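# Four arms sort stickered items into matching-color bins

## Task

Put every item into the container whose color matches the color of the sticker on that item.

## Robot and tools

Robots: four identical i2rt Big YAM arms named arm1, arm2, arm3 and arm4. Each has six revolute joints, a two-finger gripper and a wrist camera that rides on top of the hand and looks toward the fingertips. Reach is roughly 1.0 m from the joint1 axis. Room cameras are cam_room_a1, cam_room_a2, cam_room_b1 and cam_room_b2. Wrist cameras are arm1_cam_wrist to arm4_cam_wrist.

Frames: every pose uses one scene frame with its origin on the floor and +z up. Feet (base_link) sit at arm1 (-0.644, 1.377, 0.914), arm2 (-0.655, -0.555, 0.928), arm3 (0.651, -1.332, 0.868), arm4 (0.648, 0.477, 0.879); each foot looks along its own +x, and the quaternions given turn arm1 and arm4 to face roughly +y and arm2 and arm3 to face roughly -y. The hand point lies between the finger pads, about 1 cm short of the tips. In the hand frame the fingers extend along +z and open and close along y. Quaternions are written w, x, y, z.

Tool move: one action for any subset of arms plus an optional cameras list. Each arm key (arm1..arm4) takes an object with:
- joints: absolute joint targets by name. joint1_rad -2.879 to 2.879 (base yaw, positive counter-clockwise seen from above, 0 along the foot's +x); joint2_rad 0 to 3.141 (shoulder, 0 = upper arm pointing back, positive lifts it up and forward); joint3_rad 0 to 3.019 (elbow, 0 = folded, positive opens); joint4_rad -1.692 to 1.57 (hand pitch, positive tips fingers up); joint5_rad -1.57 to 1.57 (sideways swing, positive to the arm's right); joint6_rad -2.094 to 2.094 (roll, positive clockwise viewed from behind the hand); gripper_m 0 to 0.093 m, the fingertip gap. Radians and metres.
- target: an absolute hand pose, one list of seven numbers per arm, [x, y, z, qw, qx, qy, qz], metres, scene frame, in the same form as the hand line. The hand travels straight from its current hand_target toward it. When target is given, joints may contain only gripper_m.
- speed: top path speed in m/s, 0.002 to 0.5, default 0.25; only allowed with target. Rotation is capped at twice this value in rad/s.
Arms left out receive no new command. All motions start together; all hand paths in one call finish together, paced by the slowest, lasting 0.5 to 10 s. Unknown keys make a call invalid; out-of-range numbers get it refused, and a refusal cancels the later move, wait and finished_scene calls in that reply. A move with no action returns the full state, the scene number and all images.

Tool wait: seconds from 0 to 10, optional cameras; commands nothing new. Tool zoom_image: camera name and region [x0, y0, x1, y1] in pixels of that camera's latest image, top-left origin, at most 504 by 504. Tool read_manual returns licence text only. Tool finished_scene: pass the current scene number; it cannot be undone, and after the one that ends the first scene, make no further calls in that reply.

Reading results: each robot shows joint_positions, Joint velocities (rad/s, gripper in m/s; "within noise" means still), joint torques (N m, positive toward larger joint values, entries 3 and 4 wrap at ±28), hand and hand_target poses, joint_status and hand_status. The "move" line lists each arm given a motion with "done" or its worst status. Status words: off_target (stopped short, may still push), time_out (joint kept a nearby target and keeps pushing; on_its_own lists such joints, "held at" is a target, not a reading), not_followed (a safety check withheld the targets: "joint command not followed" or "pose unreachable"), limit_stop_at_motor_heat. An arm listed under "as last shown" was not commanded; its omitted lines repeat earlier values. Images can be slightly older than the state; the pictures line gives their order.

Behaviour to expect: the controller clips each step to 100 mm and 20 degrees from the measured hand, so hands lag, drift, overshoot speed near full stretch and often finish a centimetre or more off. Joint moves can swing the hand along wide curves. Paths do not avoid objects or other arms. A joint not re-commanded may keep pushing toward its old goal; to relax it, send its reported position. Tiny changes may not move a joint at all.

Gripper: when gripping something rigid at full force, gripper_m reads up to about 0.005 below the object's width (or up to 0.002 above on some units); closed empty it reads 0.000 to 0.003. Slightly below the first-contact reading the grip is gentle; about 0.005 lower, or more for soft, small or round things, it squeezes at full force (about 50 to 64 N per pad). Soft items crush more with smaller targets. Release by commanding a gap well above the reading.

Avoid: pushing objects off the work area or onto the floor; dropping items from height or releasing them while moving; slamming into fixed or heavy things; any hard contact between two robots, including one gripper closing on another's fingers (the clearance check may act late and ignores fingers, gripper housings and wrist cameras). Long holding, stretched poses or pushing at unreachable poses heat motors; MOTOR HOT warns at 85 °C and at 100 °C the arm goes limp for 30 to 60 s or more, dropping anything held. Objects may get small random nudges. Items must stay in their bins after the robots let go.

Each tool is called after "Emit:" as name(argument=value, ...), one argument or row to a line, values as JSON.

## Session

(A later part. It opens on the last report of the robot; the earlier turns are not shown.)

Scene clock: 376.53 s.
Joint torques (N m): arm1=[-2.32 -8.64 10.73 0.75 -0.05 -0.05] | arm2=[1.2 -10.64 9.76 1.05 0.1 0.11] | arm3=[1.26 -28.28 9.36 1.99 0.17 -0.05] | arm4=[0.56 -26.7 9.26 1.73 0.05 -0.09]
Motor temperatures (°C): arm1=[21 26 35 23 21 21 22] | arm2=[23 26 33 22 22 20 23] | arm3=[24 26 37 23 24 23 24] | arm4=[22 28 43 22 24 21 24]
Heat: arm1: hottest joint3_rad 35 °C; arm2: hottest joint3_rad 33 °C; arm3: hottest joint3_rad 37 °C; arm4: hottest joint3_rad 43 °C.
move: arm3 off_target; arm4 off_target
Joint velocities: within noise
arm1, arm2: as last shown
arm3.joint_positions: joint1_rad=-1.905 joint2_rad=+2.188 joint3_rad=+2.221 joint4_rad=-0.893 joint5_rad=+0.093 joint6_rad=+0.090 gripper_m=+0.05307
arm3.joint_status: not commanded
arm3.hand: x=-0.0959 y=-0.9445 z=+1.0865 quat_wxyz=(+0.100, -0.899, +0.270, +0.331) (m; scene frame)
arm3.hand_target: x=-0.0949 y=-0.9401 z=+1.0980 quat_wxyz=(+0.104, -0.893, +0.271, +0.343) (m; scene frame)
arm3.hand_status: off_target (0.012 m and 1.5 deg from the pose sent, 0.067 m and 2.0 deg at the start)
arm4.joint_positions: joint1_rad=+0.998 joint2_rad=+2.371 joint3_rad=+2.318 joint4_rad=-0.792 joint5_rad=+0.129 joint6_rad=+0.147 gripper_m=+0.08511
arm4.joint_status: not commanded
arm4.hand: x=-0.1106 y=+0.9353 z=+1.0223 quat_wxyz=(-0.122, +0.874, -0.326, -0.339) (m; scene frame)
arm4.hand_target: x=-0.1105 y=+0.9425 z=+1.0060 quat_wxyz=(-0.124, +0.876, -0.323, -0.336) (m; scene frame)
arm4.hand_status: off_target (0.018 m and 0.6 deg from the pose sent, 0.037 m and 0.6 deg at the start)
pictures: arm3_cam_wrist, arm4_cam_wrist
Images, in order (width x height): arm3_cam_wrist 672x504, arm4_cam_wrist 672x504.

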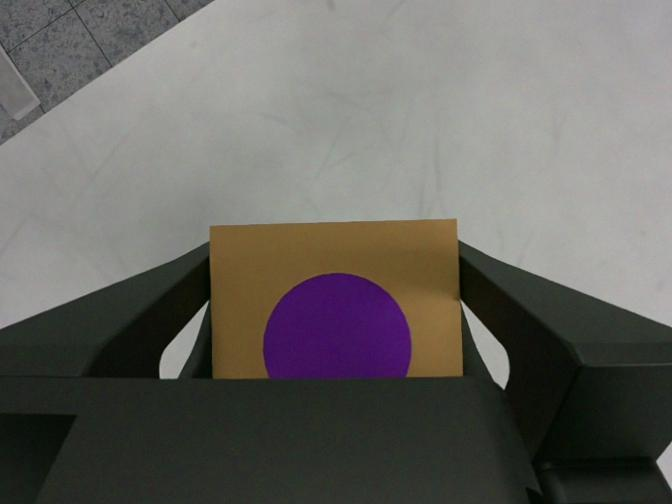

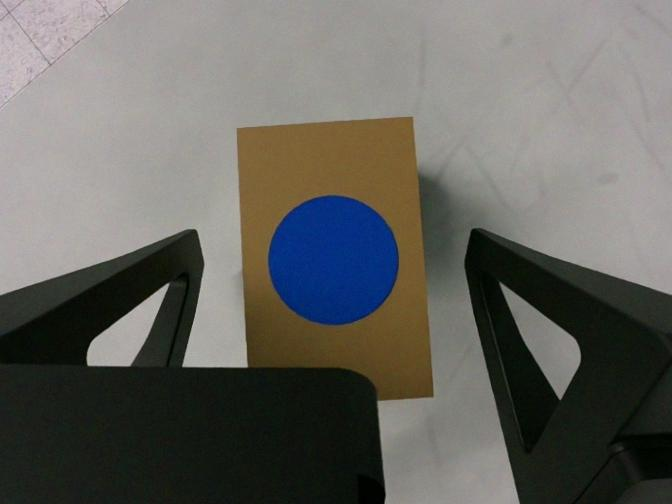

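Emit:
move(
  arm4={"joints":{"gripper_m":0.018}},
  arm3={"target":[0.24,-1.165,1.16,0.1042,-0.8933,0.2714,0.3429],"speed":0.25},
  cameras=["arm3_cam_wrist","arm4_cam_wrist"],
)

Emit:
move(
  arm4={"target":[-0.075,0.912,1.08,0.124,-0.8759,0.3231,0.3363],"speed":0.12},
  cameras=["arm4_cam_wrist"],
)

Scene clock: 384.33 s.
Joint torques (N m): arm1=[-1.79 -8.35 10.65 0.99 -0.04 -0.02] | arm2=[1.26 -10.81 9.77 1.06 0.1 0.11] | arm3=[2.08 -7.59 9.44 1.13 0.25 0.05] | arm4=[0.21 -26.81 9.39 1.72 0.02 -0.09]
Motor temperatures (°C): arm1=[21 26 35 23 21 21 22] | arm2=[23 26 33 22 22 20 23] | arm3=[24 27 36 23 24 23 24] | arm4=[22 28 42 22 24 21 25]
Heat: arm1: hottest joint3_rad 35 °C; arm2: hottest joint3_rad 33 °C; arm3: hottest joint3_rad 36 °C; arm4: hottest joint3_rad 42 °C.
move: arm3 done; arm4 off_target
Joint velocities: within noise
arm1, arm2: as last shown
arm3.joint_positions: joint1_rad=-1.757 joint2_rad=+1.060 joint3_rad=+1.027 joint4_rad=-0.808 joint5_rad=+0.202 joint6_rad=+0.205 gripper_m=+0.05308
arm3.joint_status: not commanded
arm3.hand: x=+0.2414 y=-1.1606 z=+1.1639 quat_wxyz=(+0.106, -0.891, +0.273, +0.347) (m; scene frame)
arm3.hand_target: x=+0.2401 y=-1.1650 z=+1.1599 quat_wxyz=(+0.104, -0.893, +0.271, +0.343) (m; scene frame)
arm3.hand_status: done (0.006 m and 0.6 deg from the pose sent, 0.408 m and 1.5 deg at the start)
arm4.joint_positions: joint1_rad=+0.997 joint2_rad=+2.371 joint3_rad=+2.318 joint4_rad=-0.791 joint5_rad=+0.129 joint6_rad=+0.144 gripper_m=+0.04459
arm4.joint_status: gripper_m off_target (ended at +0.04463, target +0.01800)
arm4.hand: x=-0.1106 y=+0.9356 z=+1.0224 quat_wxyz=(-0.123, +0.874, -0.325, -0.339) (m; scene frame)
arm4.hand_target: x=-0.1104 y=+0.9427 z=+1.0059 quat_wxyz=(-0.124, +0.876, -0.323, -0.336) (m; scene frame)
arm4.hand_status: not commanded
pictures: arm3_cam_wrist, arm4_cam_wrist
Images, in order (width x height): arm3_cam_wrist 672x504, arm4_cam_wrist 672x504.

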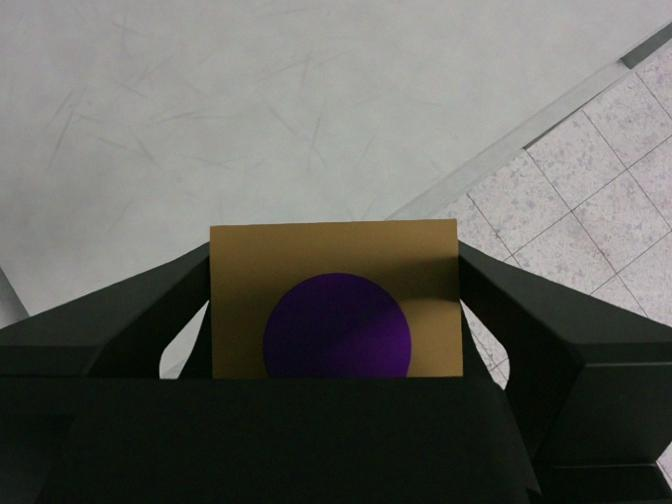

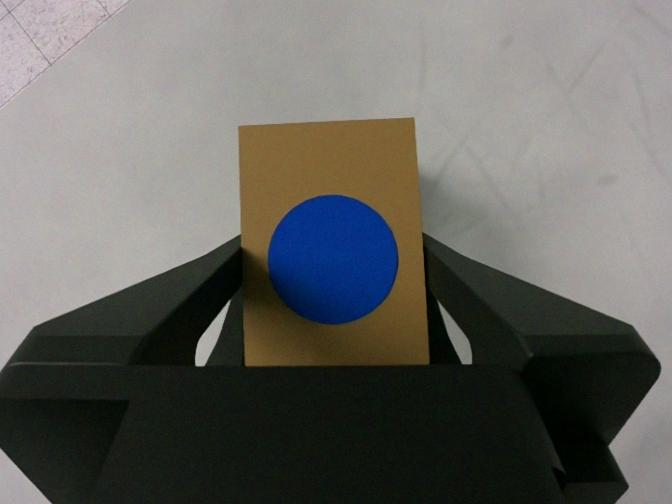

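Scene clock: 385.87 s.
Joint torques (N m): arm1=[-2.61 -8.64 10.66 0.85 -0.05 -0.09] | arm2=[1.14 -10.81 9.76 1.09 0.11 0.11] | arm3=[2.2 -7.65 9.43 1.11 0.25 0.02] | arm4=[1.14 -28.22 9.48 0.76 0.28 -0.01]
Motor temperatures (°C): arm1=[21 26 35 23 21 21 22] | arm2=[23 26 33 22 22 20 23] | arm3=[24 27 36 23 24 23 24] | arm4=[22 28 42 22 24 21 25]
Heat: arm1: hottest joint3_rad 35 °C; arm2: hottest joint3_rad 33 °C; arm3: hottest joint3_rad 36 °C; arm4: hottest joint3_rad 42 °C.
move: arm4 off_target
Joint velocities: within noise
arm1, arm2, arm3: as last shown
arm4.joint_positions: joint1_rad=+0.997 joint2_rad=+2.213 joint3_rad=+2.159 joint4_rad=-0.805 joint5_rad=+0.130 joint6_rad=+0.144 gripper_m=+0.04460
arm4.joint_status: not commanded
arm4.hand: x=-0.0750 y=+0.9158 z=+1.0674 quat_wxyz=(-0.122, +0.877, -0.326, -0.332) (m; scene frame)
arm4.hand_target: x=-0.0750 y=+0.9121 z=+1.0798 quat_wxyz=(-0.124, +0.876, -0.323, -0.336) (m; scene frame)
arm4.hand_status: off_target (0.013 m and 0.6 deg from the pose sent, 0.072 m and 0.5 deg at the start)
pictures: arm4_cam_wrist
Images, in order (width x height): arm4_cam_wrist 672x504.

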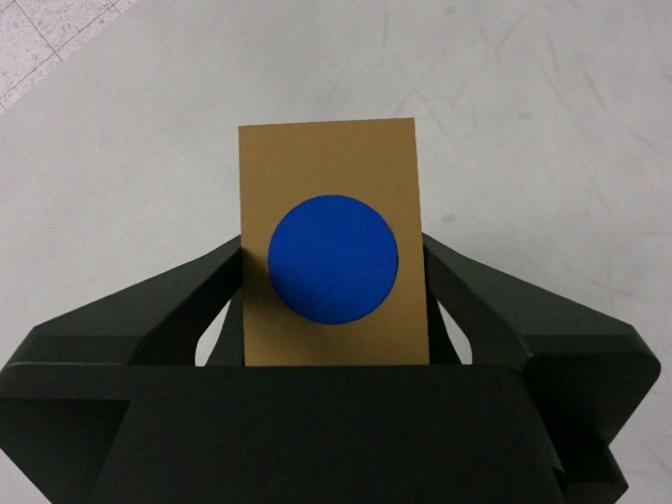

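Emit:
move(
  arm4={"target":[0.24,0.645,1.16,0.124,-0.8759,0.3231,0.3363],"speed":0.3},
  arm3={"target":[0.357,-1.502,1.30,-0.0449,-0.9513,-0.2549,0.1677],"speed":0.4},
  cameras=[],
)

Emit:
move(
  arm4={"target":[0.42,0.74,1.28,0.1459,-0.8541,0.4734,0.15],"speed":0.4},
  arm3={"target":[0.621,-1.671,1.30,-0.1173,-0.7261,-0.6653,0.1280],"speed":0.4},
  cameras=["arm4_cam_wrist","arm3_cam_wrist"],
)

Scene clock: 399.33 s.
Joint torques (N m): arm1=[-2.61 -8.88 10.65 0.9 -0.08 -0.08] | arm2=[1.14 -10.81 9.74 1.07 0.1 0.11] | arm3=[1.61 -6.89 13.24 0.32 0.04 -0.11] | arm4=[0.85 -7.47 9.4 0.69 0.37 0.13]
Motor temperatures (°C): arm1=[21 26 36 23 21 21 22] | arm2=[23 26 33 22 22 20 23] | arm3=[24 26 35 23 24 23 24] | arm4=[22 28 41 22 24 21 25]
Heat: arm1: hottest joint3_rad 36 °C; arm2: hottest joint3_rad 33 °C; arm3: hottest joint3_rad 35 °C; arm4: hottest joint3_rad 41 °C.
move: arm3 off_target; arm4 done
Joint velocities: within noise
arm1.joint_positions: joint1_rad=-2.357 joint2_rad=+1.335 joint3_rad=+0.963 joint4_rad=-0.787 joint5_rad=-0.011 joint6_rad=-0.001 gripper_m=+0.07496
arm1.joint_status: not commanded
arm1.hand: x=-0.2979 y=+1.0792 z=+1.0562 quat_wxyz=(-0.186, -0.342, -0.919, +0.068) (m; scene frame)
arm1.hand_target: x=-0.3000 y=+1.0770 z=+1.0600 quat_wxyz=(-0.188, -0.341, -0.918, +0.070) (m; scene frame)
arm1.hand_status: not commanded
arm2.joint_positions: joint1_rad=+0.870 joint2_rad=+1.245 joint3_rad=+0.931 joint4_rad=-0.821 joint5_rad=+0.005 joint6_rad=+0.008 gripper_m=+0.08493
arm2.joint_status: not commanded
arm2.hand: x=-0.2948 y=-0.7958 z=+1.0964 quat_wxyz=(-0.207, -0.286, -0.934, +0.062) (m; scene frame)
arm2.hand_target: x=-0.2999 y=-0.7901 z=+1.0900 quat_wxyz=(-0.196, -0.286, -0.936, +0.059) (m; scene frame)
arm2.hand_status: not commanded
arm3.joint_positions: joint1_rad=-0.903 joint2_rad=+1.103 joint3_rad=+1.494 joint4_rad=-1.665 joint5_rad=+0.022 joint6_rad=+0.031 gripper_m=+0.05307
arm3.joint_status: not commanded
arm3.hand: x=+0.3600 y=-1.4980 z=+1.2772 quat_wxyz=(-0.039, -0.956, -0.250, +0.146) (m; scene frame)
arm3.hand_target: x=+0.3577 y=-1.5014 z=+1.2994 quat_wxyz=(-0.045, -0.951, -0.255, +0.168) (m; scene frame)
arm3.hand_status: off_target (0.023 m and 2.7 deg from the pose sent, 0.385 m and 67.5 deg at the start)
arm4.joint_positions: joint1_rad=+1.240 joint2_rad=+1.081 joint3_rad=+1.004 joint4_rad=-0.797 joint5_rad=+0.284 joint6_rad=+0.314 gripper_m=+0.04461
arm4.joint_status: not commanded
arm4.hand: x=+0.2400 y=+0.6448 z=+1.1626 quat_wxyz=(-0.124, +0.876, -0.317, -0.342) (m; scene frame)
arm4.hand_target: x=+0.2400 y=+0.6449 z=+1.1601 quat_wxyz=(-0.124, +0.876, -0.323, -0.336) (m; scene frame)
arm4.hand_status: done (0.003 m and 0.9 deg from the pose sent, 0.426 m and 0.6 deg at the start)
pictures: none
No camera images: "cameras" was empty.

Scene clock: 401.33 s.
Joint torques (N m): arm1=[-2.61 -8.59 10.61 1.11 -0.02 -0.07] | arm2=[1.26 -10.75 9.74 1.07 0.09 0.11] | arm3=[1.67 -7.88 13.24 1.02 0.06 -0.12] | arm4=[1.08 -5.36 11.64 0.25 0.1 -0.11]
Motor temperatures (°C): arm1=[21 26 36 23 21 21 22] | arm2=[23 26 33 22 22 20 23] | arm3=[24 26 35 23 24 23 24] | arm4=[22 27 41 22 24 21 25]
Heat: arm1: hottest joint3_rad 36 °C; arm2: hottest joint3_rad 33 °C; arm3: hottest joint3_rad 35 °C; arm4: hottest joint3_rad 41 °C.
move: arm3 off_target; arm4 off_target
Joint velocities: within noise
arm1, arm2: as last shown
arm3.joint_positions: joint1_rad=+0.035 joint2_rad=+1.124 joint3_rad=+1.496 joint4_rad=-1.681 joint5_rad=+0.003 joint6_rad=+0.012 gripper_m=+0.05307
arm3.joint_status: not commanded
arm3.hand: x=+0.6202 y=-1.6643 z=+1.2728 quat_wxyz=(-0.093, -0.734, -0.665, +0.101) (m; scene frame)
arm3.hand_target: x=+0.6211 y=-1.6697 z=+1.2995 quat_wxyz=(-0.117, -0.726, -0.665, +0.128) (m; scene frame)
arm3.hand_status: off_target (0.028 m and 4.3 deg from the pose sent, 0.314 m and 55.7 deg at the start)
arm4.joint_positions: joint1_rad=+0.774 joint2_rad=+1.058 joint3_rad=+1.378 joint4_rad=-1.547 joint5_rad=+0.221 joint6_rad=+0.245 gripper_m=+0.04464
arm4.joint_status: not commanded
arm4.hand: x=+0.4250 y=+0.7364 z=+1.2638 quat_wxyz=(-0.144, +0.854, -0.481, -0.139) (m; scene frame)
arm4.hand_target: x=+0.4203 y=+0.7396 z=+1.2798 quat_wxyz=(-0.146, +0.855, -0.474, -0.151) (m; scene frame)
arm4.hand_status: off_target (0.017 m and 1.5 deg from the pose sent, 0.235 m and 28.6 deg at the start)
pictures: arm3_cam_wrist, arm4_cam_wrist
Images, in order (width x height): arm3_cam_wrist 672x504, arm4_cam_wrist 672x504.

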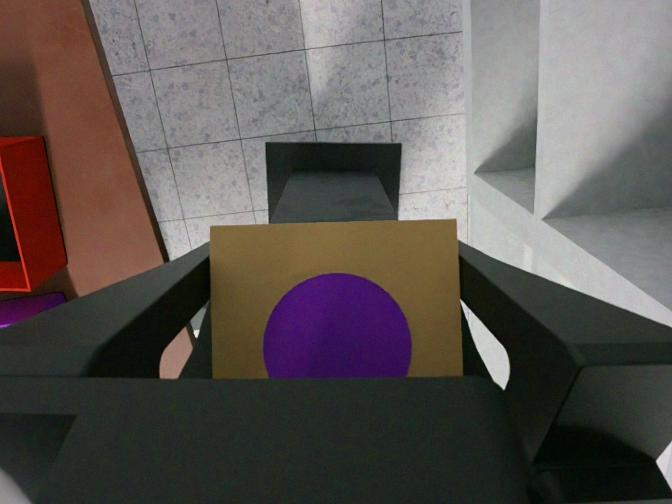

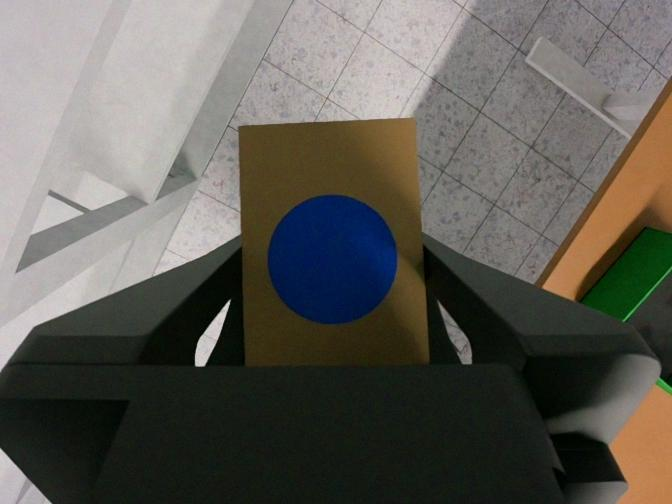

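Emit:
move(
  arm4={"target":[0.62,0.815,1.30,0.1206,-0.6964,0.6964,0.1206],"speed":0.4},
  arm3={"target":[0.911,-1.551,1.30,-0.1631,-0.3368,-0.9254,0.0594],"speed":0.4},
  cameras=[],
)

Emit:
move(
  arm4={"target":[0.908,0.696,1.30,0.1631,-0.3368,0.9254,0.0594],"speed":0.4},
  arm3={"target":[1.05,-1.31,1.2,-0.1735,0.0258,-0.9845,-0.0045],"speed":0.4},
  cameras=["arm4_cam_wrist","arm3_cam_wrist"],
)

Scene clock: 408.27 s.
Joint torques (N m): arm1=[-2.49 -8.59 10.76 0.72 -0.02 -0.06] | arm2=[1.26 -10.7 9.74 1.07 0.1 0.12] | arm3=[1.67 -7.71 13.09 1.05 0.06 -0.11] | arm4=[0.97 -6.12 11.71 0.29 -0.02 -0.08]
Motor temperatures (°C): arm1=[21 26 36 23 21 21 22] | arm2=[23 26 33 22 22 20 23] | arm3=[24 26 35 23 24 23 24] | arm4=[22 27 40 22 24 21 26]
Heat: arm1: hottest joint3_rad 36 °C; arm2: hottest joint3_rad 33 °C; arm3: hottest joint3_rad 35 °C; arm4: hottest joint3_rad 40 °C.
move: arm3 off_target; arm4 off_target
Joint velocities: within noise
arm1, arm2: as last shown
arm3.joint_positions: joint1_rad=+0.967 joint2_rad=+1.118 joint3_rad=+1.497 joint4_rad=-1.683 joint5_rad=-0.017 joint6_rad=-0.011 gripper_m=+0.05307
arm3.joint_status: not commanded
arm3.hand: x=+0.9048 y=-1.5481 z=+1.2737 quat_wxyz=(-0.130, -0.344, -0.929, +0.046) (m; scene frame)
arm3.hand_target: x=+0.9100 y=-1.5502 z=+1.2995 quat_wxyz=(-0.163, -0.337, -0.925, +0.059) (m; scene frame)
arm3.hand_status: off_target (0.027 m and 4.2 deg from the pose sent, 0.313 m and 55.8 deg at the start; a joint's target at an end of its range on 1 of 57 steps)
arm4.joint_positions: joint1_rad=+0.053 joint2_rad=+1.076 joint3_rad=+1.459 joint4_rad=-1.642 joint5_rad=+0.047 joint6_rad=+0.119 gripper_m=+0.04470
arm4.joint_status: not commanded
arm4.hand: x=+0.6219 y=+0.8099 z=+1.2811 quat_wxyz=(-0.112, +0.692, -0.705, -0.108) (m; scene frame)
arm4.hand_target: x=+0.6201 y=+0.8144 z=+1.2995 quat_wxyz=(-0.121, +0.697, -0.697, -0.121) (m; scene frame)
arm4.hand_status: off_target (0.020 m and 2.1 deg from the pose sent, 0.213 m and 30.9 deg at the start)
pictures: none
No camera images: "cameras" was empty.

Scene clock: 410.07 s.
Joint torques (N m): arm1=[-2.67 -8.64 10.7 0.91 -0.03 -0.03] | arm2=[1.2 -10.7 9.77 1.05 0.1 0.11] | arm3=[1.32 -9.82 9.02 1.21 0.01 -0.12] | arm4=[0.79 -6.95 11.9 1.06 -0.03 -0.08]
Motor temperatures (°C): arm1=[21 26 36 23 21 21 22] | arm2=[23 26 33 22 22 20 23] | arm3=[24 26 35 23 24 23 24] | arm4=[22 27 40 22 24 21 26]
Heat: arm1: hottest joint3_rad 36 °C; arm2: hottest joint3_rad 33 °C; arm3: hottest joint3_rad 35 °C; arm4: hottest joint3_rad 40 °C.
move: arm3 done; arm4 off_target
Joint velocities: within noise
arm1, arm2: as last shown
arm3.joint_positions: joint1_rad=+1.723 joint2_rad=+1.179 joint3_rad=+1.330 joint4_rad=-1.392 joint5_rad=-0.018 joint6_rad=-0.003 gripper_m=+0.05307
arm3.joint_status: not commanded
arm3.hand: x=+1.0482 y=-1.3119 z=+1.1970 quat_wxyz=(-0.164, +0.020, -0.986, -0.004) (m; scene frame)
arm3.hand_target: x=+1.0499 y=-1.3100 z=+1.2000 quat_wxyz=(-0.173, +0.026, -0.985, -0.005) (m; scene frame)
arm3.hand_status: done (0.004 m and 1.3 deg from the pose sent, 0.288 m and 43.9 deg at the start)
arm4.joint_positions: joint1_rad=-0.930 joint2_rad=+1.080 joint3_rad=+1.454 joint4_rad=-1.658 joint5_rad=+0.006 joint6_rad=+0.018 gripper_m=+0.04478
arm4.joint_status: not commanded
arm4.hand: x=+0.9031 y=+0.6888 z=+1.2754 quat_wxyz=(-0.132, +0.329, -0.934, -0.046) (m; scene frame)
arm4.hand_target: x=+0.9071 y=+0.6952 z=+1.2996 quat_wxyz=(-0.163, +0.337, -0.925, -0.059) (m; scene frame)
arm4.hand_status: off_target (0.026 m and 4.1 deg from the pose sent, 0.309 m and 49.0 deg at the start; a joint's target at an end of its range on 10 of 54 steps)
pictures: arm3_cam_wrist, arm4_cam_wrist
Images, in order (width x height): arm3_cam_wrist 672x504, arm4_cam_wrist 672x504.

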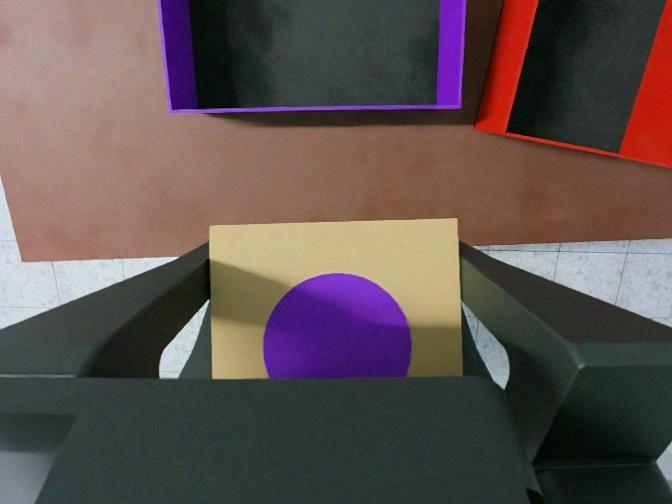

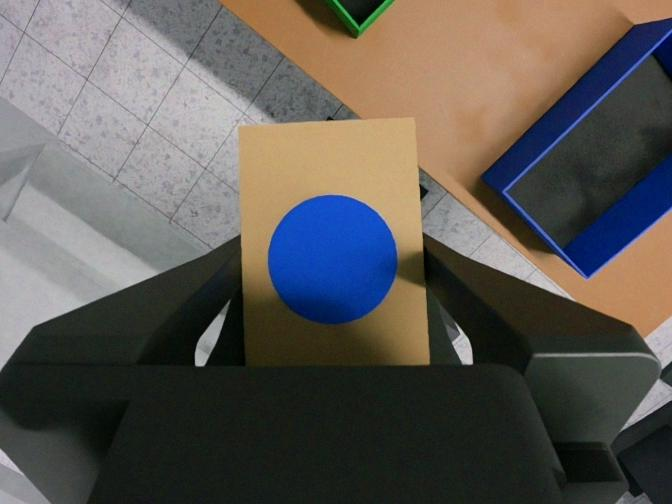

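Emit:
move(
  arm4={"target":[1.0,0.41,1.15,0.1723,0.1200,0.9774,-0.0212],"speed":0.4},
  arm3={"target":[1.16,-1.295,1.03,-0.1735,0.0258,-0.9845,-0.0045],"speed":0.3},
  cameras=["arm4_cam_wrist","arm3_cam_wrist"],
)

Scene clock: 417.47 s.
Joint torques (N m): arm1=[-2.08 -8.88 10.58 0.88 -0.07 -0.04] | arm2=[1.26 -10.7 9.76 1.07 0.1 0.11] | arm3=[2.14 -14.74 8.66 1.25 0.13 0.03] | arm4=[1.03 -7.24 9.26 1.07 0.19 0.2]
Motor temperatures (°C): arm1=[21 26 36 23 21 21 22] | arm2=[23 26 33 22 22 20 23] | arm3=[24 26 34 23 24 23 24] | arm4=[22 26 41 22 24 21 26]
Heat: arm1: hottest joint3_rad 36 °C; arm2: hottest joint3_rad 33 °C; arm3: hottest joint3_rad 34 °C; arm4: hottest joint3_rad 41 °C.
move: arm3 done; arm4 done
Joint velocities: within noise
arm1, arm2: as last shown
arm3.joint_positions: joint1_rad=+1.742 joint2_rad=+1.502 joint3_rad=+1.186 joint4_rad=-0.923 joint5_rad=-0.011 joint6_rad=+0.009 gripper_m=+0.05307
arm3.joint_status: not commanded
arm3.hand: x=+1.1573 y=-1.3021 z=+1.0272 quat_wxyz=(-0.165, +0.023, -0.986, -0.004) (m; scene frame)
arm3.hand_target: x=+1.1599 y=-1.2949 z=+1.0301 quat_wxyz=(-0.173, +0.026, -0.984, -0.005) (m; scene frame)
arm3.hand_status: done (0.008 m and 1.1 deg from the pose sent, 0.202 m and 1.3 deg at the start)
arm4.joint_positions: joint1_rad=-1.814 joint2_rad=+1.043 joint3_rad=+1.071 joint4_rad=-1.269 joint5_rad=+0.015 joint6_rad=+0.046 gripper_m=+0.04487
arm4.joint_status: not commanded
arm4.hand: x=+0.9943 y=+0.4099 z=+1.1455 quat_wxyz=(-0.161, -0.115, -0.980, +0.021) (m; scene frame)
arm4.hand_target: x=+0.9999 y=+0.4100 z=+1.1500 quat_wxyz=(-0.172, -0.120, -0.977, +0.021) (m; scene frame)
arm4.hand_status: done (0.007 m and 1.5 deg from the pose sent, 0.321 m and 53.0 deg at the start)
pictures: arm3_cam_wrist, arm4_cam_wrist
Images, in order (width x height): arm3_cam_wrist 672x504, arm4_cam_wrist 672x504.

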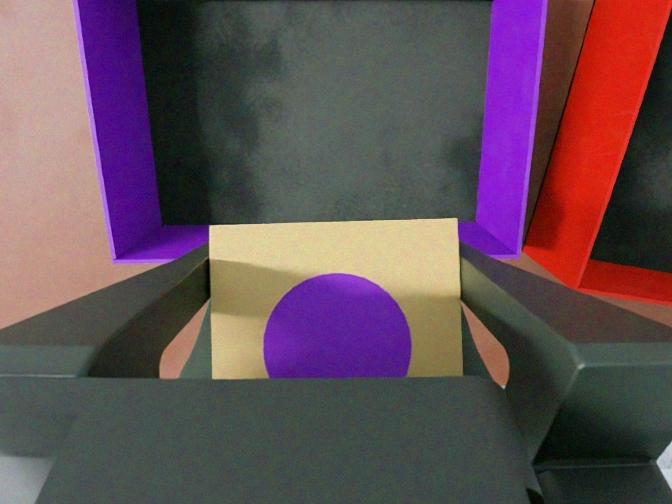

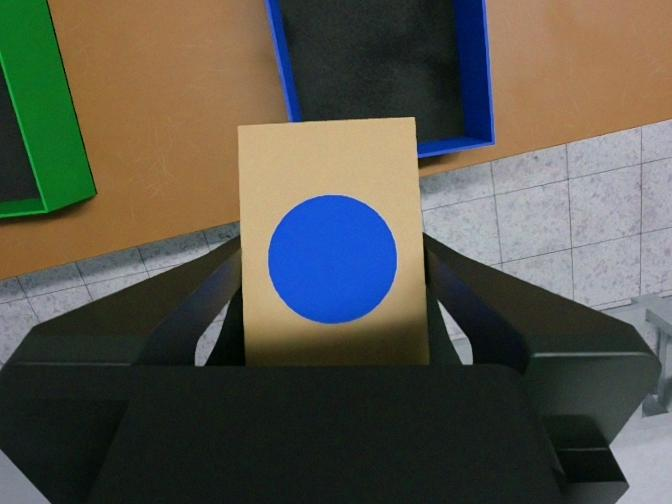

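Emit:
move(
  arm4={"target":[1.12,0.335,1.03,0.1723,0.1200,0.9774,-0.0212],"speed":0.3},
  arm3={"target":[1.198,-1.284,0.86,-0.1735,0.0258,-0.9845,-0.0045],"speed":0.25},
  cameras=["arm4_cam_wrist","arm3_cam_wrist"],
)

Scene clock: 428.37 s.
Joint torques (N m): arm1=[-1.85 -8.41 10.59 0.94 -0.06 -0.04] | arm2=[1.26 -10.75 9.76 1.07 0.09 0.11] | arm3=[1.9 -18.32 6.82 1.17 0.14 0.04] | arm4=[0.15 -13.74 11.66 1.03 -0.1 -0.11]
Motor temperatures (°C): arm1=[21 26 36 23 21 21 22] | arm2=[23 25 33 22 22 20 23] | arm3=[24 26 33 23 24 23 24] | arm4=[22 26 40 22 24 21 26]
Heat: arm1: hottest joint3_rad 36 °C; arm2: hottest joint3_rad 33 °C; arm3: hottest joint3_rad 33 °C; arm4: hottest joint3_rad 40 °C.
move: arm3 done; arm4 off_target
Joint velocities: within noise
arm1, arm2: as last shown
arm3.joint_positions: joint1_rad=+1.766 joint2_rad=+1.826 joint3_rad=+1.085 joint4_rad=-0.503 joint5_rad=-0.004 joint6_rad=+0.030 gripper_m=+0.05307
arm3.joint_status: not commanded
arm3.hand: x=+1.1942 y=-1.2913 z=+0.8550 quat_wxyz=(-0.163, +0.023, -0.986, -0.004) (m; scene frame)
arm3.hand_target: x=+1.1979 y=-1.2840 z=+0.8600 quat_wxyz=(-0.173, +0.026, -0.985, -0.005) (m; scene frame)
arm3.hand_status: done (0.010 m and 1.3 deg from the pose sent, 0.173 m and 1.1 deg at the start)
arm4.joint_positions: joint1_rad=-1.925 joint2_rad=+1.460 joint3_rad=+1.061 joint4_rad=-0.890 joint5_rad=-0.020 joint6_rad=-0.037 gripper_m=+0.04487
arm4.joint_status: not commanded
arm4.hand: x=+1.0969 y=+0.3432 z=+1.0051 quat_wxyz=(-0.138, -0.127, -0.982, +0.016) (m; scene frame)
arm4.hand_target: x=+1.1183 y=+0.3354 z=+1.0306 quat_wxyz=(-0.172, -0.120, -0.977, +0.022) (m; scene frame)
arm4.hand_status: off_target (0.035 m and 4.1 deg from the pose sent, 0.186 m and 1.5 deg at the start)
pictures: arm3_cam_wrist, arm4_cam_wrist
Images, in order (width x height): arm3_cam_wrist 672x504, arm4_cam_wrist 672x504.

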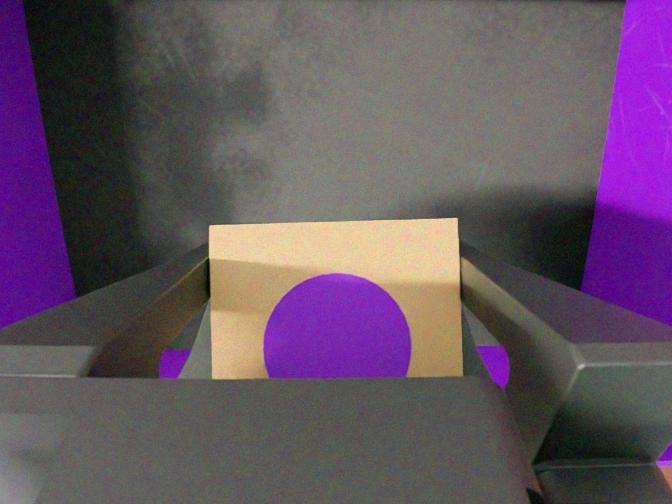

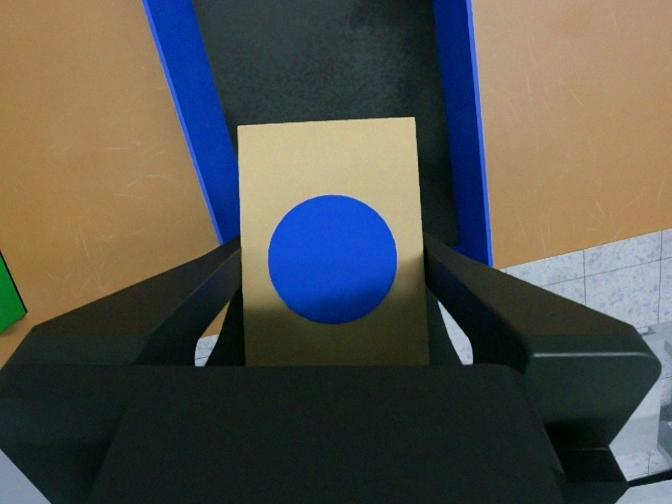

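Emit:
move(
  arm4={"target":[1.17,0.335,0.90,0.1735,0.0430,0.9838,-0.0076],"speed":0.25},
  arm3={"target":[1.200,-1.284,0.80,-0.1735,0.0258,-0.9845,-0.0045],"speed":0.12},
  cameras=["arm4_cam_wrist","arm3_cam_wrist"],
)

Scene clock: 441.43 s.
Joint torques (N m): arm1=[-2.49 -8.35 10.61 0.92 -0.05 -0.04] | arm2=[1.2 -10.58 9.78 1.09 0.09 0.11] | arm3=[2.08 -18.26 5.91 1.28 0.14 0.02] | arm4=[1.26 -16.67 8.46 1.16 -0.12 -0.07]
Motor temperatures (°C): arm1=[21 25 36 23 21 21 22] | arm2=[23 25 33 22 22 20 23] | arm3=[24 26 32 23 24 23 24] | arm4=[22 25 42 22 24 21 26]
Heat: arm1: hottest joint3_rad 36 °C; arm2: hottest joint3_rad 33 °C; arm3: hottest joint3_rad 32 °C; arm4: hottest joint3_rad 42 °C.
move: arm3 done; arm4 off_target
Joint velocities: within noise
arm1, arm2: as last shown
arm3.joint_positions: joint1_rad=+1.766 joint2_rad=+1.940 joint3_rad=+1.064 joint4_rad=-0.360 joint5_rad=-0.003 joint6_rad=+0.031 gripper_m=+0.05308
arm3.joint_status: not commanded
arm3.hand: x=+1.1976 y=-1.2919 z=+0.7990 quat_wxyz=(-0.167, +0.022, -0.986, -0.004) (m; scene frame)
arm3.hand_target: x=+1.1999 y=-1.2840 z=+0.8001 quat_wxyz=(-0.174, +0.026, -0.984, -0.005) (m; scene frame)
arm3.hand_status: done (0.008 m and 0.9 deg from the pose sent, 0.056 m and 1.2 deg at the start)
arm4.joint_positions: joint1_rad=-1.923 joint2_rad=+1.752 joint3_rad=+1.061 joint4_rad=-0.577 joint5_rad=-0.068 joint6_rad=-0.173 gripper_m=+0.04486
arm4.joint_status: not commanded
arm4.hand: x=+1.1534 y=+0.3350 z=+0.8879 quat_wxyz=(-0.152, -0.056, -0.987, +0.004) (m; scene frame)
arm4.hand_target: x=+1.1694 y=+0.3351 z=+0.9002 quat_wxyz=(-0.173, -0.043, -0.984, +0.008) (m; scene frame)
arm4.hand_status: off_target (0.021 m and 2.9 deg from the pose sent, 0.128 m and 10.5 deg at the start)
pictures: arm3_cam_wrist, arm4_cam_wrist
Images, in order (width x height): arm3_cam_wrist 672x504, arm4_cam_wrist 672x504.

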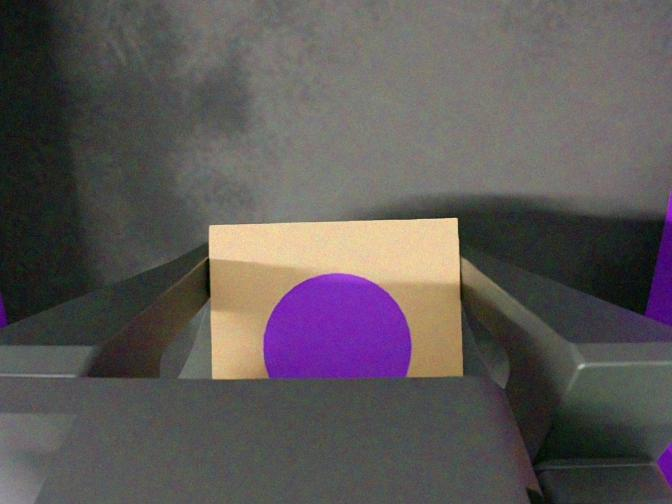

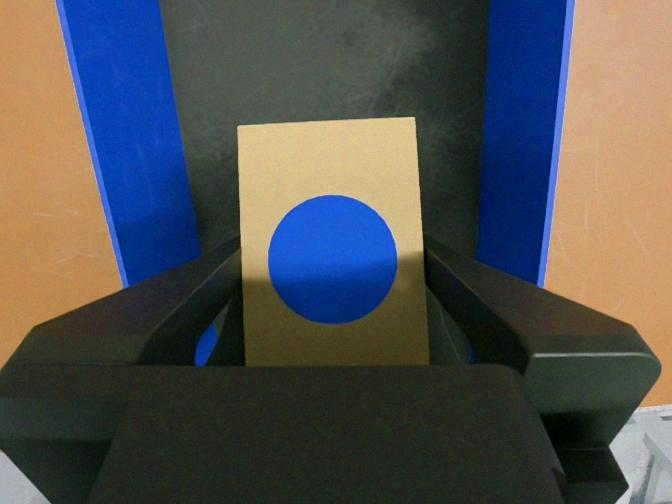

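Emit:
move(
  arm4={"target":[1.19,0.335,0.82,0.1735,0.0430,0.9838,-0.0076],"speed":0.12},
  arm3={"target":[1.202,-1.284,0.765,-0.1735,0.0258,-0.9845,-0.0045],"speed":0.06},
  cameras=["arm4_cam_wrist","arm3_cam_wrist"],
)

Scene clock: 445.77 s.
Joint torques (N m): arm1=[-2.49 -8.94 10.73 0.81 -0.05 -0.04] | arm2=[1.26 -10.75 9.77 1.06 0.09 0.11] | arm3=[2.02 -17.79 5.64 1.25 0.14 0.03] | arm4=[0.79 -17.08 8.34 1.05 0 0.03]
Motor temperatures (°C): arm1=[21 25 36 23 21 21 22] | arm2=[23 25 33 22 22 20 23] | arm3=[24 26 32 23 24 23 25] | arm4=[22 25 41 22 24 21 26]
Heat: arm1: hottest joint3_rad 36 °C; arm2: hottest joint3_rad 33 °C; arm3: hottest joint3_rad 32 °C; arm4: hottest joint3_rad 41 °C.
move: arm3 done; arm4 off_target
Joint velocities: arm1=[-0.044 -0.015 -0.002 -0.002 -0.022 -0.051 -0.001] | arm2=[within noise] | arm3=[within noise] | arm4=[within noise]
arm1, arm2: as last shown
arm3.joint_positions: joint1_rad=+1.766 joint2_rad=+2.011 joint3_rad=+1.064 joint4_rad=-0.283 joint5_rad=-0.003 joint6_rad=+0.032 gripper_m=+0.05308
arm3.joint_status: not commanded
arm3.hand: x=+1.2004 y=-1.2919 z=+0.7679 quat_wxyz=(-0.170, +0.022, -0.985, -0.004) (m; scene frame)
arm3.hand_target: x=+1.2018 y=-1.2840 z=+0.7650 quat_wxyz=(-0.173, +0.026, -0.985, -0.004) (m; scene frame)
arm3.hand_status: done (0.009 m and 0.6 deg from the pose sent, 0.035 m and 0.9 deg at the start)
arm4.joint_positions: joint1_rad=-1.911 joint2_rad=+1.923 joint3_rad=+1.061 joint4_rad=-0.402 joint5_rad=-0.068 joint6_rad=-0.173 gripper_m=+0.04486
arm4.joint_status: not commanded
arm4.hand: x=+1.1688 y=+0.3369 z=+0.8138 quat_wxyz=(-0.154, -0.049, -0.987, +0.004) (m; scene frame)
arm4.hand_target: x=+1.1892 y=+0.3353 z=+0.8206 quat_wxyz=(-0.173, -0.043, -0.984, +0.008) (m; scene frame)
arm4.hand_status: off_target (0.022 m and 2.4 deg from the pose sent, 0.077 m and 2.9 deg at the start)
pictures: arm3_cam_wrist, arm4_cam_wrist
Images, in order (width x height): arm3_cam_wrist 672x504, arm4_cam_wrist 672x504.

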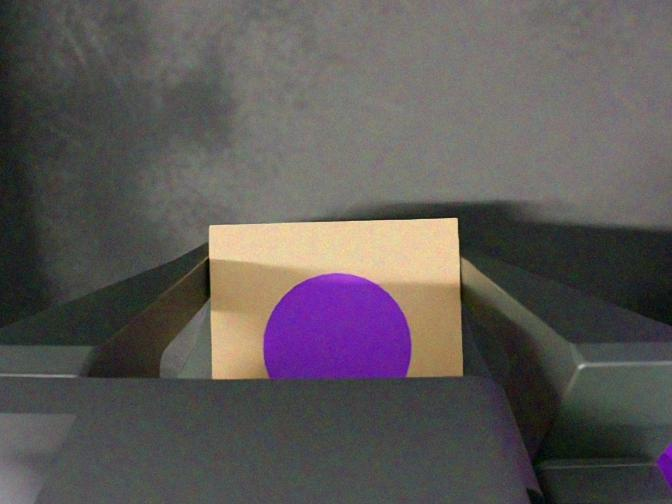

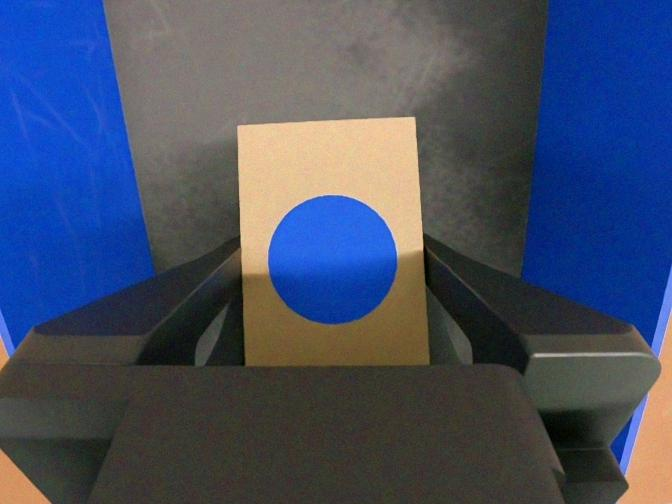

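Emit:
move(
  arm4={"target":[1.19,0.335,0.785,0.1735,0.0430,0.9838,-0.0076],"speed":0.07},
  arm3={"target":[1.203,-1.284,0.735,-0.1735,0.0258,-0.9845,-0.0045],"speed":0.06},
  cameras=["arm4_cam_wrist","arm3_cam_wrist"],
)

Scene clock: 449.83 s.
Joint torques (N m): arm1=[-2.49 -8.7 10.74 0.88 -0.05 -0.05] | arm2=[1.08 -10.75 9.78 1.1 0.1 0.12] | arm3=[2.08 -13.98 5.79 1.05 0.05 0.03] | arm4=[1.32 -17.2 7.46 1.05 0.01 0.02]
Motor temperatures (°C): arm1=[21 25 36 23 21 21 22] | arm2=[23 25 33 22 22 20 23] | arm3=[24 26 31 23 24 23 25] | arm4=[22 25 41 22 24 21 26]
Heat: arm1: hottest joint3_rad 36 °C; arm2: hottest joint3_rad 33 °C; arm3: hottest joint3_rad 31 °C; arm4: hottest joint3_rad 41 °C.
move: arm3 off_target; arm4 off_target
Joint velocities: within noise
arm1.joint_positions: joint1_rad=-2.357 joint2_rad=+1.335 joint3_rad=+0.963 joint4_rad=-0.787 joint5_rad=-0.011 joint6_rad=-0.001 gripper_m=+0.07496
arm1.joint_status: not commanded
arm1.hand: x=-0.2979 y=+1.0792 z=+1.0562 quat_wxyz=(-0.186, -0.342, -0.919, +0.068) (m; scene frame)
arm1.hand_target: x=-0.3000 y=+1.0770 z=+1.0600 quat_wxyz=(-0.188, -0.341, -0.918, +0.070) (m; scene frame)
arm1.hand_status: not commanded
arm2.joint_positions: joint1_rad=+0.870 joint2_rad=+1.245 joint3_rad=+0.931 joint4_rad=-0.821 joint5_rad=+0.005 joint6_rad=+0.008 gripper_m=+0.08493
arm2.joint_status: not commanded
arm2.hand: x=-0.2948 y=-0.7958 z=+1.0964 quat_wxyz=(-0.207, -0.286, -0.934, +0.062) (m; scene frame)
arm2.hand_target: x=-0.2999 y=-0.7901 z=+1.0900 quat_wxyz=(-0.196, -0.286, -0.936, +0.059) (m; scene frame)
arm2.hand_status: not commanded
arm3.joint_positions: joint1_rad=+1.767 joint2_rad=+2.036 joint3_rad=+1.064 joint4_rad=-0.211 joint5_rad=+0.000 joint6_rad=+0.032 gripper_m=+0.05308
arm3.joint_status: not commanded
arm3.hand: x=+1.2111 y=-1.2913 z=+0.7610 quat_wxyz=(-0.193, +0.023, -0.981, -0.004) (m; scene frame)
arm3.hand_target: x=+1.2018 y=-1.2844 z=+0.7361 quat_wxyz=(-0.174, +0.026, -0.984, -0.004) (m; scene frame)
arm3.hand_status: off_target (0.028 m and 2.3 deg from the pose sent, 0.034 m and 0.6 deg at the start)
arm4.joint_positions: joint1_rad=-1.911 joint2_rad=+1.993 joint3_rad=+1.061 joint4_rad=-0.321 joint5_rad=-0.068 joint6_rad=-0.173 gripper_m=+0.04486
arm4.joint_status: not commanded
arm4.hand: x=+1.1727 y=+0.3356 z=+0.7832 quat_wxyz=(-0.159, -0.049, -0.986, +0.005) (m; scene frame)
arm4.hand_target: x=+1.1894 y=+0.3352 z=+0.7854 quat_wxyz=(-0.174, -0.043, -0.984, +0.008) (m; scene frame)
arm4.hand_status: off_target (0.017 m and 1.8 deg from the pose sent, 0.036 m and 2.4 deg at the start)
pictures: arm3_cam_wrist, arm4_cam_wrist
Images, in order (width x height): arm3_cam_wrist 672x504, arm4_cam_wrist 672x504.

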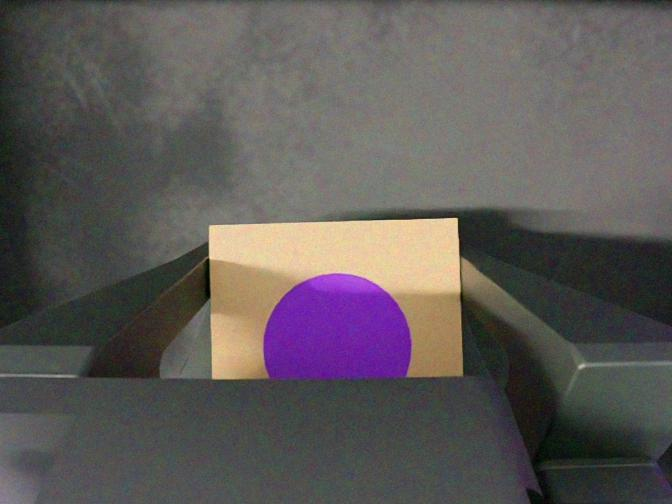

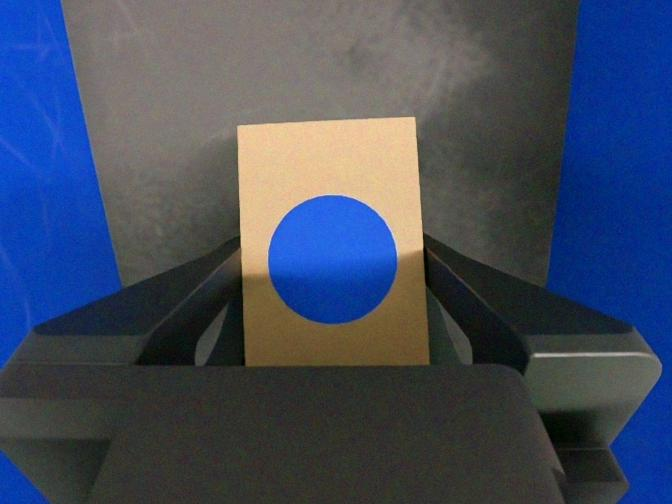

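Emit:
move(
  arm4={"target":[1.19,0.335,0.752,0.1735,0.0430,0.9838,-0.0076],"speed":0.06},
  arm3={"target":[1.208,-1.288,0.758,-0.186,0.0245,-0.982,-0.0045],"speed":0.06},
)

Emit:
move(
  arm3={"joints":{"gripper_m":0.08}},
  cameras=["arm3_cam_wrist","arm4_cam_wrist"],
)

Scene clock: 456.43 s.
Joint torques (N m): arm1=[-2.32 -8.59 10.78 0.77 0 -0.03] | arm2=[1.2 -10.7 9.74 1.03 0.1 0.11] | arm3=[1.55 -18.32 5.53 0.36 0 -0.03] | arm4=[1.32 -15.74 6.98 1.09 0.05 0.01]
Motor temperatures (°C): arm1=[21 25 36 23 21 21 22] | arm2=[23 25 33 22 22 20 23] | arm3=[24 26 31 23 24 23 25] | arm4=[22 25 40 22 24 21 26]
Heat: arm1: hottest joint3_rad 36 °C; arm2: hottest joint3_rad 33 °C; arm3: hottest joint3_rad 31 °C; arm4: hottest joint3_rad 40 °C.
move: arm3 done; arm4 off_target
Joint velocities: within noise
arm1, arm2: as last shown
arm3.joint_positions: joint1_rad=+1.767 joint2_rad=+2.035 joint3_rad=+1.064 joint4_rad=-0.211 joint5_rad=+0.000 joint6_rad=+0.032 gripper_m=+0.05308
arm3.joint_status: not commanded
arm3.hand: x=+1.2113 y=-1.2913 z=+0.7614 quat_wxyz=(-0.193, +0.023, -0.981, -0.004) (m; scene frame)
arm3.hand_target: x=+1.2080 y=-1.2880 z=+0.7580 quat_wxyz=(-0.186, +0.025, -0.982, -0.005) (m; scene frame)
arm3.hand_status: done (0.006 m and 0.9 deg from the pose sent, 0.005 m and 0.8 deg at the start)
arm4.joint_positions: joint1_rad=-1.911 joint2_rad=+2.056 joint3_rad=+1.064 joint4_rad=-0.248 joint5_rad=-0.068 joint6_rad=-0.173 gripper_m=+0.04486
arm4.joint_status: not commanded
arm4.hand: x=+1.1765 y=+0.3346 z=+0.7571 quat_wxyz=(-0.166, -0.049, -0.985, +0.006) (m; scene frame)
arm4.hand_target: x=+1.1896 y=+0.3352 z=+0.7523 quat_wxyz=(-0.174, -0.043, -0.984, +0.008) (m; scene frame)
arm4.hand_status: off_target (0.014 m and 1.1 deg from the pose sent, 0.036 m and 1.8 deg at the start)
pictures: none

Scene clock: 456.97 s.
Joint torques (N m): arm1=[-2.49 -9.23 10.67 0.85 -0.04 -0.09] | arm2=[1.08 -10.81 9.74 1.1 0.1 0.11] | arm3=[1.38 -18.43 5.5 0.47 0 -0.04] | arm4=[1.03 -16.44 7.01 1.03 0.04 -0.03]
Motor temperatures (°C): arm1=[21 25 36 23 21 21 22] | arm2=[23 25 33 22 22 20 23] | arm3=[24 26 31 23 24 23 25] | arm4=[22 25 40 22 24 21 26]
Heat: arm1: hottest joint3_rad 36 °C; arm2: hottest joint3_rad 33 °C; arm3: hottest joint3_rad 31 °C; arm4: hottest joint3_rad 40 °C.
move: arm3 done
Joint velocities: within noise
arm1, arm2, arm4: as last shown
arm3.joint_positions: joint1_rad=+1.767 joint2_rad=+2.035 joint3_rad=+1.064 joint4_rad=-0.215 joint5_rad=+0.000 joint6_rad=+0.032 gripper_m=+0.07996
arm3.joint_status: all done
arm3.hand: x=+1.2104 y=-1.2913 z=+0.7610 quat_wxyz=(-0.191, +0.023, -0.981, -0.004) (m; scene frame)
arm3.hand_target: x=+1.2080 y=-1.2880 z=+0.7580 quat_wxyz=(-0.186, +0.025, -0.982, -0.005) (m; scene frame)
arm3.hand_status: not commanded
pictures: arm3_cam_wrist, arm4_cam_wrist
Images, in order (width x height): arm3_cam_wrist 672x504, arm4_cam_wrist 672x504.

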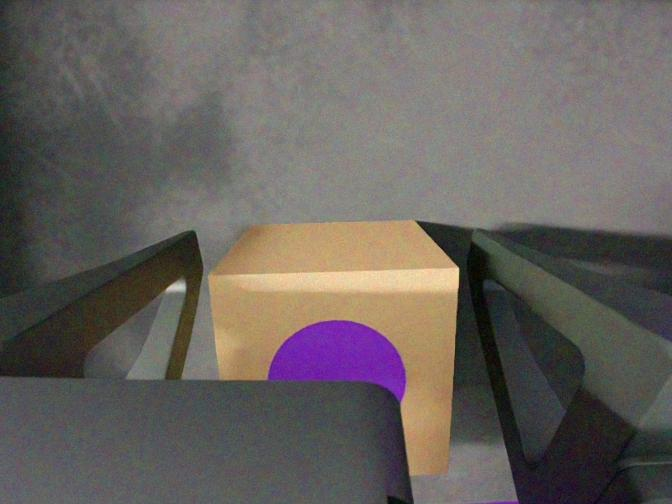

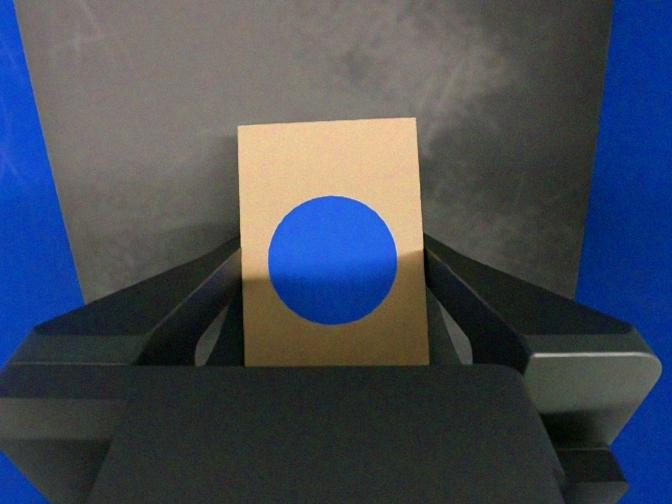

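Emit:
move(
  arm4={"target":[1.188,0.335,0.733,0.1735,0.0430,0.9838,-0.0076],"speed":0.06},
  arm3={"target":[1.17,-1.288,0.90,-0.1735,0.0258,-0.9845,-0.0045],"speed":0.2},
)

Scene clock: 460.97 s.
Joint torques (N m): arm1=[-2.08 -7.53 10.7 0.95 -0.07 -0.08] | arm2=[1.2 -10.7 9.7 1.09 0.1 0.1] | arm3=[1.67 -15.68 7.23 0.43 -0.05 -0.04] | arm4=[1.32 -14.62 6.34 0.85 0.01 0]
Motor temperatures (°C): arm1=[21 25 36 23 21 21 22] | arm2=[23 25 33 22 22 20 23] | arm3=[24 26 30 23 24 23 24] | arm4=[22 25 39 22 24 21 26]
Heat: arm1: hottest joint3_rad 36 °C; arm2: hottest joint3_rad 33 °C; arm3: hottest joint3_rad 30 °C; arm4: hottest joint3_rad 39 °C.
move: arm3 done; arm4 off_target
Joint velocities: within noise
arm1, arm2: as last shown
arm3.joint_positions: joint1_rad=+1.767 joint2_rad=+1.687 joint3_rad=+1.033 joint4_rad=-0.559 joint5_rad=+0.000 joint6_rad=+0.032 gripper_m=+0.07996
arm3.joint_status: not commanded
arm3.hand: x=+1.1730 y=-1.2922 z=+0.9020 quat_wxyz=(-0.179, +0.023, -0.984, -0.003) (m; scene frame)
arm3.hand_target: x=+1.1701 y=-1.2880 z=+0.9001 quat_wxyz=(-0.174, +0.026, -0.984, -0.005) (m; scene frame)
arm3.hand_status: done (0.006 m and 0.7 deg from the pose sent, 0.145 m and 2.1 deg at the start)
arm4.joint_positions: joint1_rad=-1.911 joint2_rad=+2.070 joint3_rad=+1.069 joint4_rad=-0.198 joint5_rad=-0.068 joint6_rad=-0.173 gripper_m=+0.04486
arm4.joint_status: not commanded
arm4.hand: x=+1.1868 y=+0.3315 z=+0.7551 quat_wxyz=(-0.185, -0.048, -0.982, +0.011) (m; scene frame)
arm4.hand_target: x=+1.1868 y=+0.3353 z=+0.7336 quat_wxyz=(-0.173, -0.043, -0.984, +0.008) (m; scene frame)
arm4.hand_status: off_target (0.022 m and 1.5 deg from the pose sent, 0.027 m and 1.1 deg at the start)
pictures: none

In contact. Release.

Emit:
move(
  arm4={"target":[1.1855,0.333,0.752,0.182,0.0455,0.982,-0.009],"speed":0.06},
)

Emit:
move(
  arm4={"joints":{"gripper_m":0.07}},
)

Emit:
move(
  arm4={"target":[1.15,0.335,0.90,0.1735,0.0430,0.9838,-0.0076],"speed":0.2},
  cameras=["arm3_cam_wrist","arm4_cam_wrist"],
)

Scene clock: 466.13 s.
Joint torques (N m): arm1=[-2.43 -8.64 10.73 0.88 -0.03 -0.06] | arm2=[1.2 -10.75 9.76 1.09 0.09 0.11] | arm3=[1.61 -15.74 7.16 0.39 -0.05 -0.03] | arm4=[0.56 -18.08 4.97 0.55 -0.05 0.02]
Motor temperatures (°C): arm1=[21 25 36 23 21 21 22] | arm2=[23 25 33 22 22 20 23] | arm3=[24 26 30 23 24 23 24] | arm4=[22 25 38 22 24 21 26]
Heat: arm1: hottest joint3_rad 36 °C; arm2: hottest joint3_rad 33 °C; arm3: hottest joint3_rad 30 °C; arm4: hottest joint3_rad 38 °C.
move: arm4 done
Joint velocities: within noise
arm1, arm2, arm3: as last shown
arm4.joint_positions: joint1_rad=-1.911 joint2_rad=+2.070 joint3_rad=+1.069 joint4_rad=-0.198 joint5_rad=-0.068 joint6_rad=-0.173 gripper_m=+0.04486
arm4.joint_status: not commanded
arm4.hand: x=+1.1869 y=+0.3315 z=+0.7553 quat_wxyz=(-0.185, -0.048, -0.981, +0.011) (m; scene frame)
arm4.hand_target: x=+1.1854 y=+0.3331 z=+0.7520 quat_wxyz=(-0.182, -0.046, -0.982, +0.009) (m; scene frame)
arm4.hand_status: done (0.004 m and 0.5 deg from the pose sent, 0.004 m and 0.5 deg at the start)
pictures: none

Scene clock: 466.63 s.
Joint torques (N m): arm1=[-2.61 -8.64 10.71 0.83 -0.04 -0.07] | arm2=[1.26 -10.75 9.76 1.07 0.09 0.11] | arm3=[1.61 -15.79 7.24 0.4 -0.05 -0.04] | arm4=[0.97 -18.61 5.05 0.7 -0.06 0]
Motor temperatures (°C): arm1=[21 25 36 23 21 21 22] | arm2=[23 25 33 22 22 20 23] | arm3=[24 26 30 23 24 23 24] | arm4=[22 26 38 22 24 21 26]
Heat: arm1: hottest joint3_rad 36 °C; arm2: hottest joint3_rad 33 °C; arm3: hottest joint3_rad 30 °C; arm4: hottest joint3_rad 38 °C.
move: arm4 done
Joint velocities: within noise
arm1, arm2, arm3: as last shown
arm4.joint_positions: joint1_rad=-1.911 joint2_rad=+2.070 joint3_rad=+1.068 joint4_rad=-0.198 joint5_rad=-0.068 joint6_rad=-0.173 gripper_m=+0.06991
arm4.joint_status: all done
arm4.hand: x=+1.1863 y=+0.3317 z=+0.7550 quat_wxyz=(-0.185, -0.048, -0.982, +0.011) (m; scene frame)
arm4.hand_target: x=+1.1854 y=+0.3331 z=+0.7520 quat_wxyz=(-0.182, -0.046, -0.982, +0.009) (m; scene frame)
arm4.hand_status: not commanded
pictures: none

Scene clock: 468.07 s.
Joint torques (N m): arm1=[-2.37 -8.12 10.65 1.05 -0.04 -0.04] | arm2=[1.2 -10.81 9.77 1.07 0.1 0.1] | arm3=[1.61 -15.74 7.21 0.4 -0.05 -0.04] | arm4=[-0.03 -16.21 6.91 0.2 -0.14 -0.12]
Motor temperatures (°C): arm1=[21 25 36 23 21 21 22] | arm2=[23 25 33 22 22 20 23] | arm3=[24 26 30 23 24 23 24] | arm4=[22 26 37 22 24 21 26]
Heat: arm1: hottest joint3_rad 36 °C; arm2: hottest joint3_rad 33 °C; arm3: hottest joint3_rad 30 °C; arm4: hottest joint3_rad 37 °C.
move: arm4 done
Joint velocities: within noise
arm1, arm2, arm3: as last shown
arm4.joint_positions: joint1_rad=-1.922 joint2_rad=+1.710 joint3_rad=+1.026 joint4_rad=-0.533 joint5_rad=-0.073 joint6_rad=-0.185 gripper_m=+0.06991
arm4.joint_status: not commanded
arm4.hand: x=+1.1523 y=+0.3372 z=+0.8996 quat_wxyz=(-0.177, -0.047, -0.983, +0.008) (m; scene frame)
arm4.hand_target: x=+1.1500 y=+0.3350 z=+0.9001 quat_wxyz=(-0.174, -0.043, -0.984, +0.008) (m; scene frame)
arm4.hand_status: done (0.003 m and 0.6 deg from the pose sent, 0.150 m and 1.5 deg at the start)
pictures: arm3_cam_wrist, arm4_cam_wrist
Images, in order (width x height): arm3_cam_wrist 672x504, arm4_cam_wrist 672x504.

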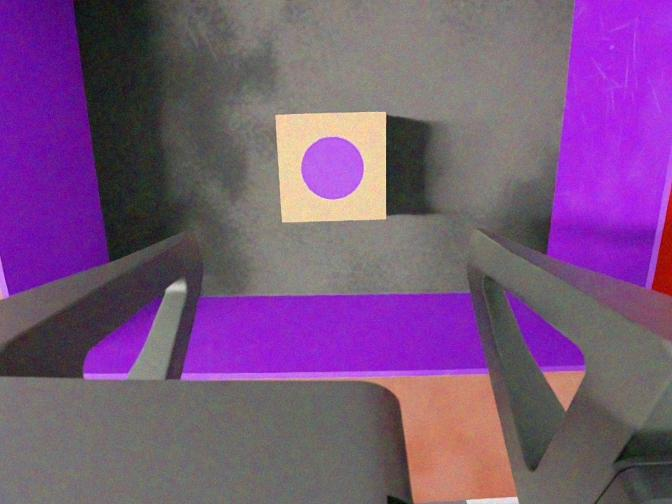

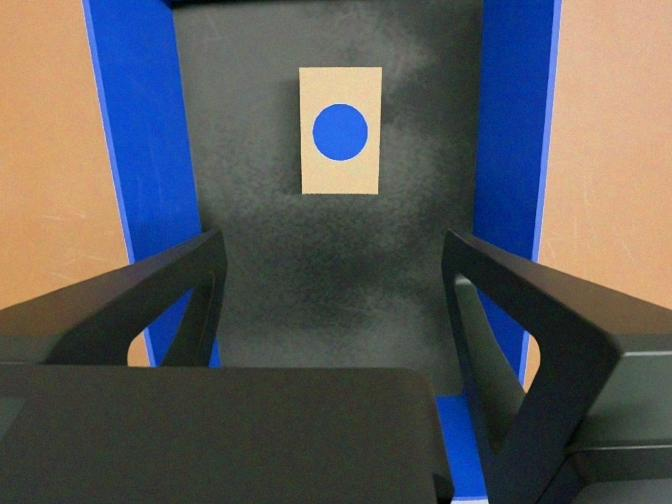

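Both items are in their boxes.

Emit:
finished_scene(
  scene=2,
)

The scene is finished: the task was done.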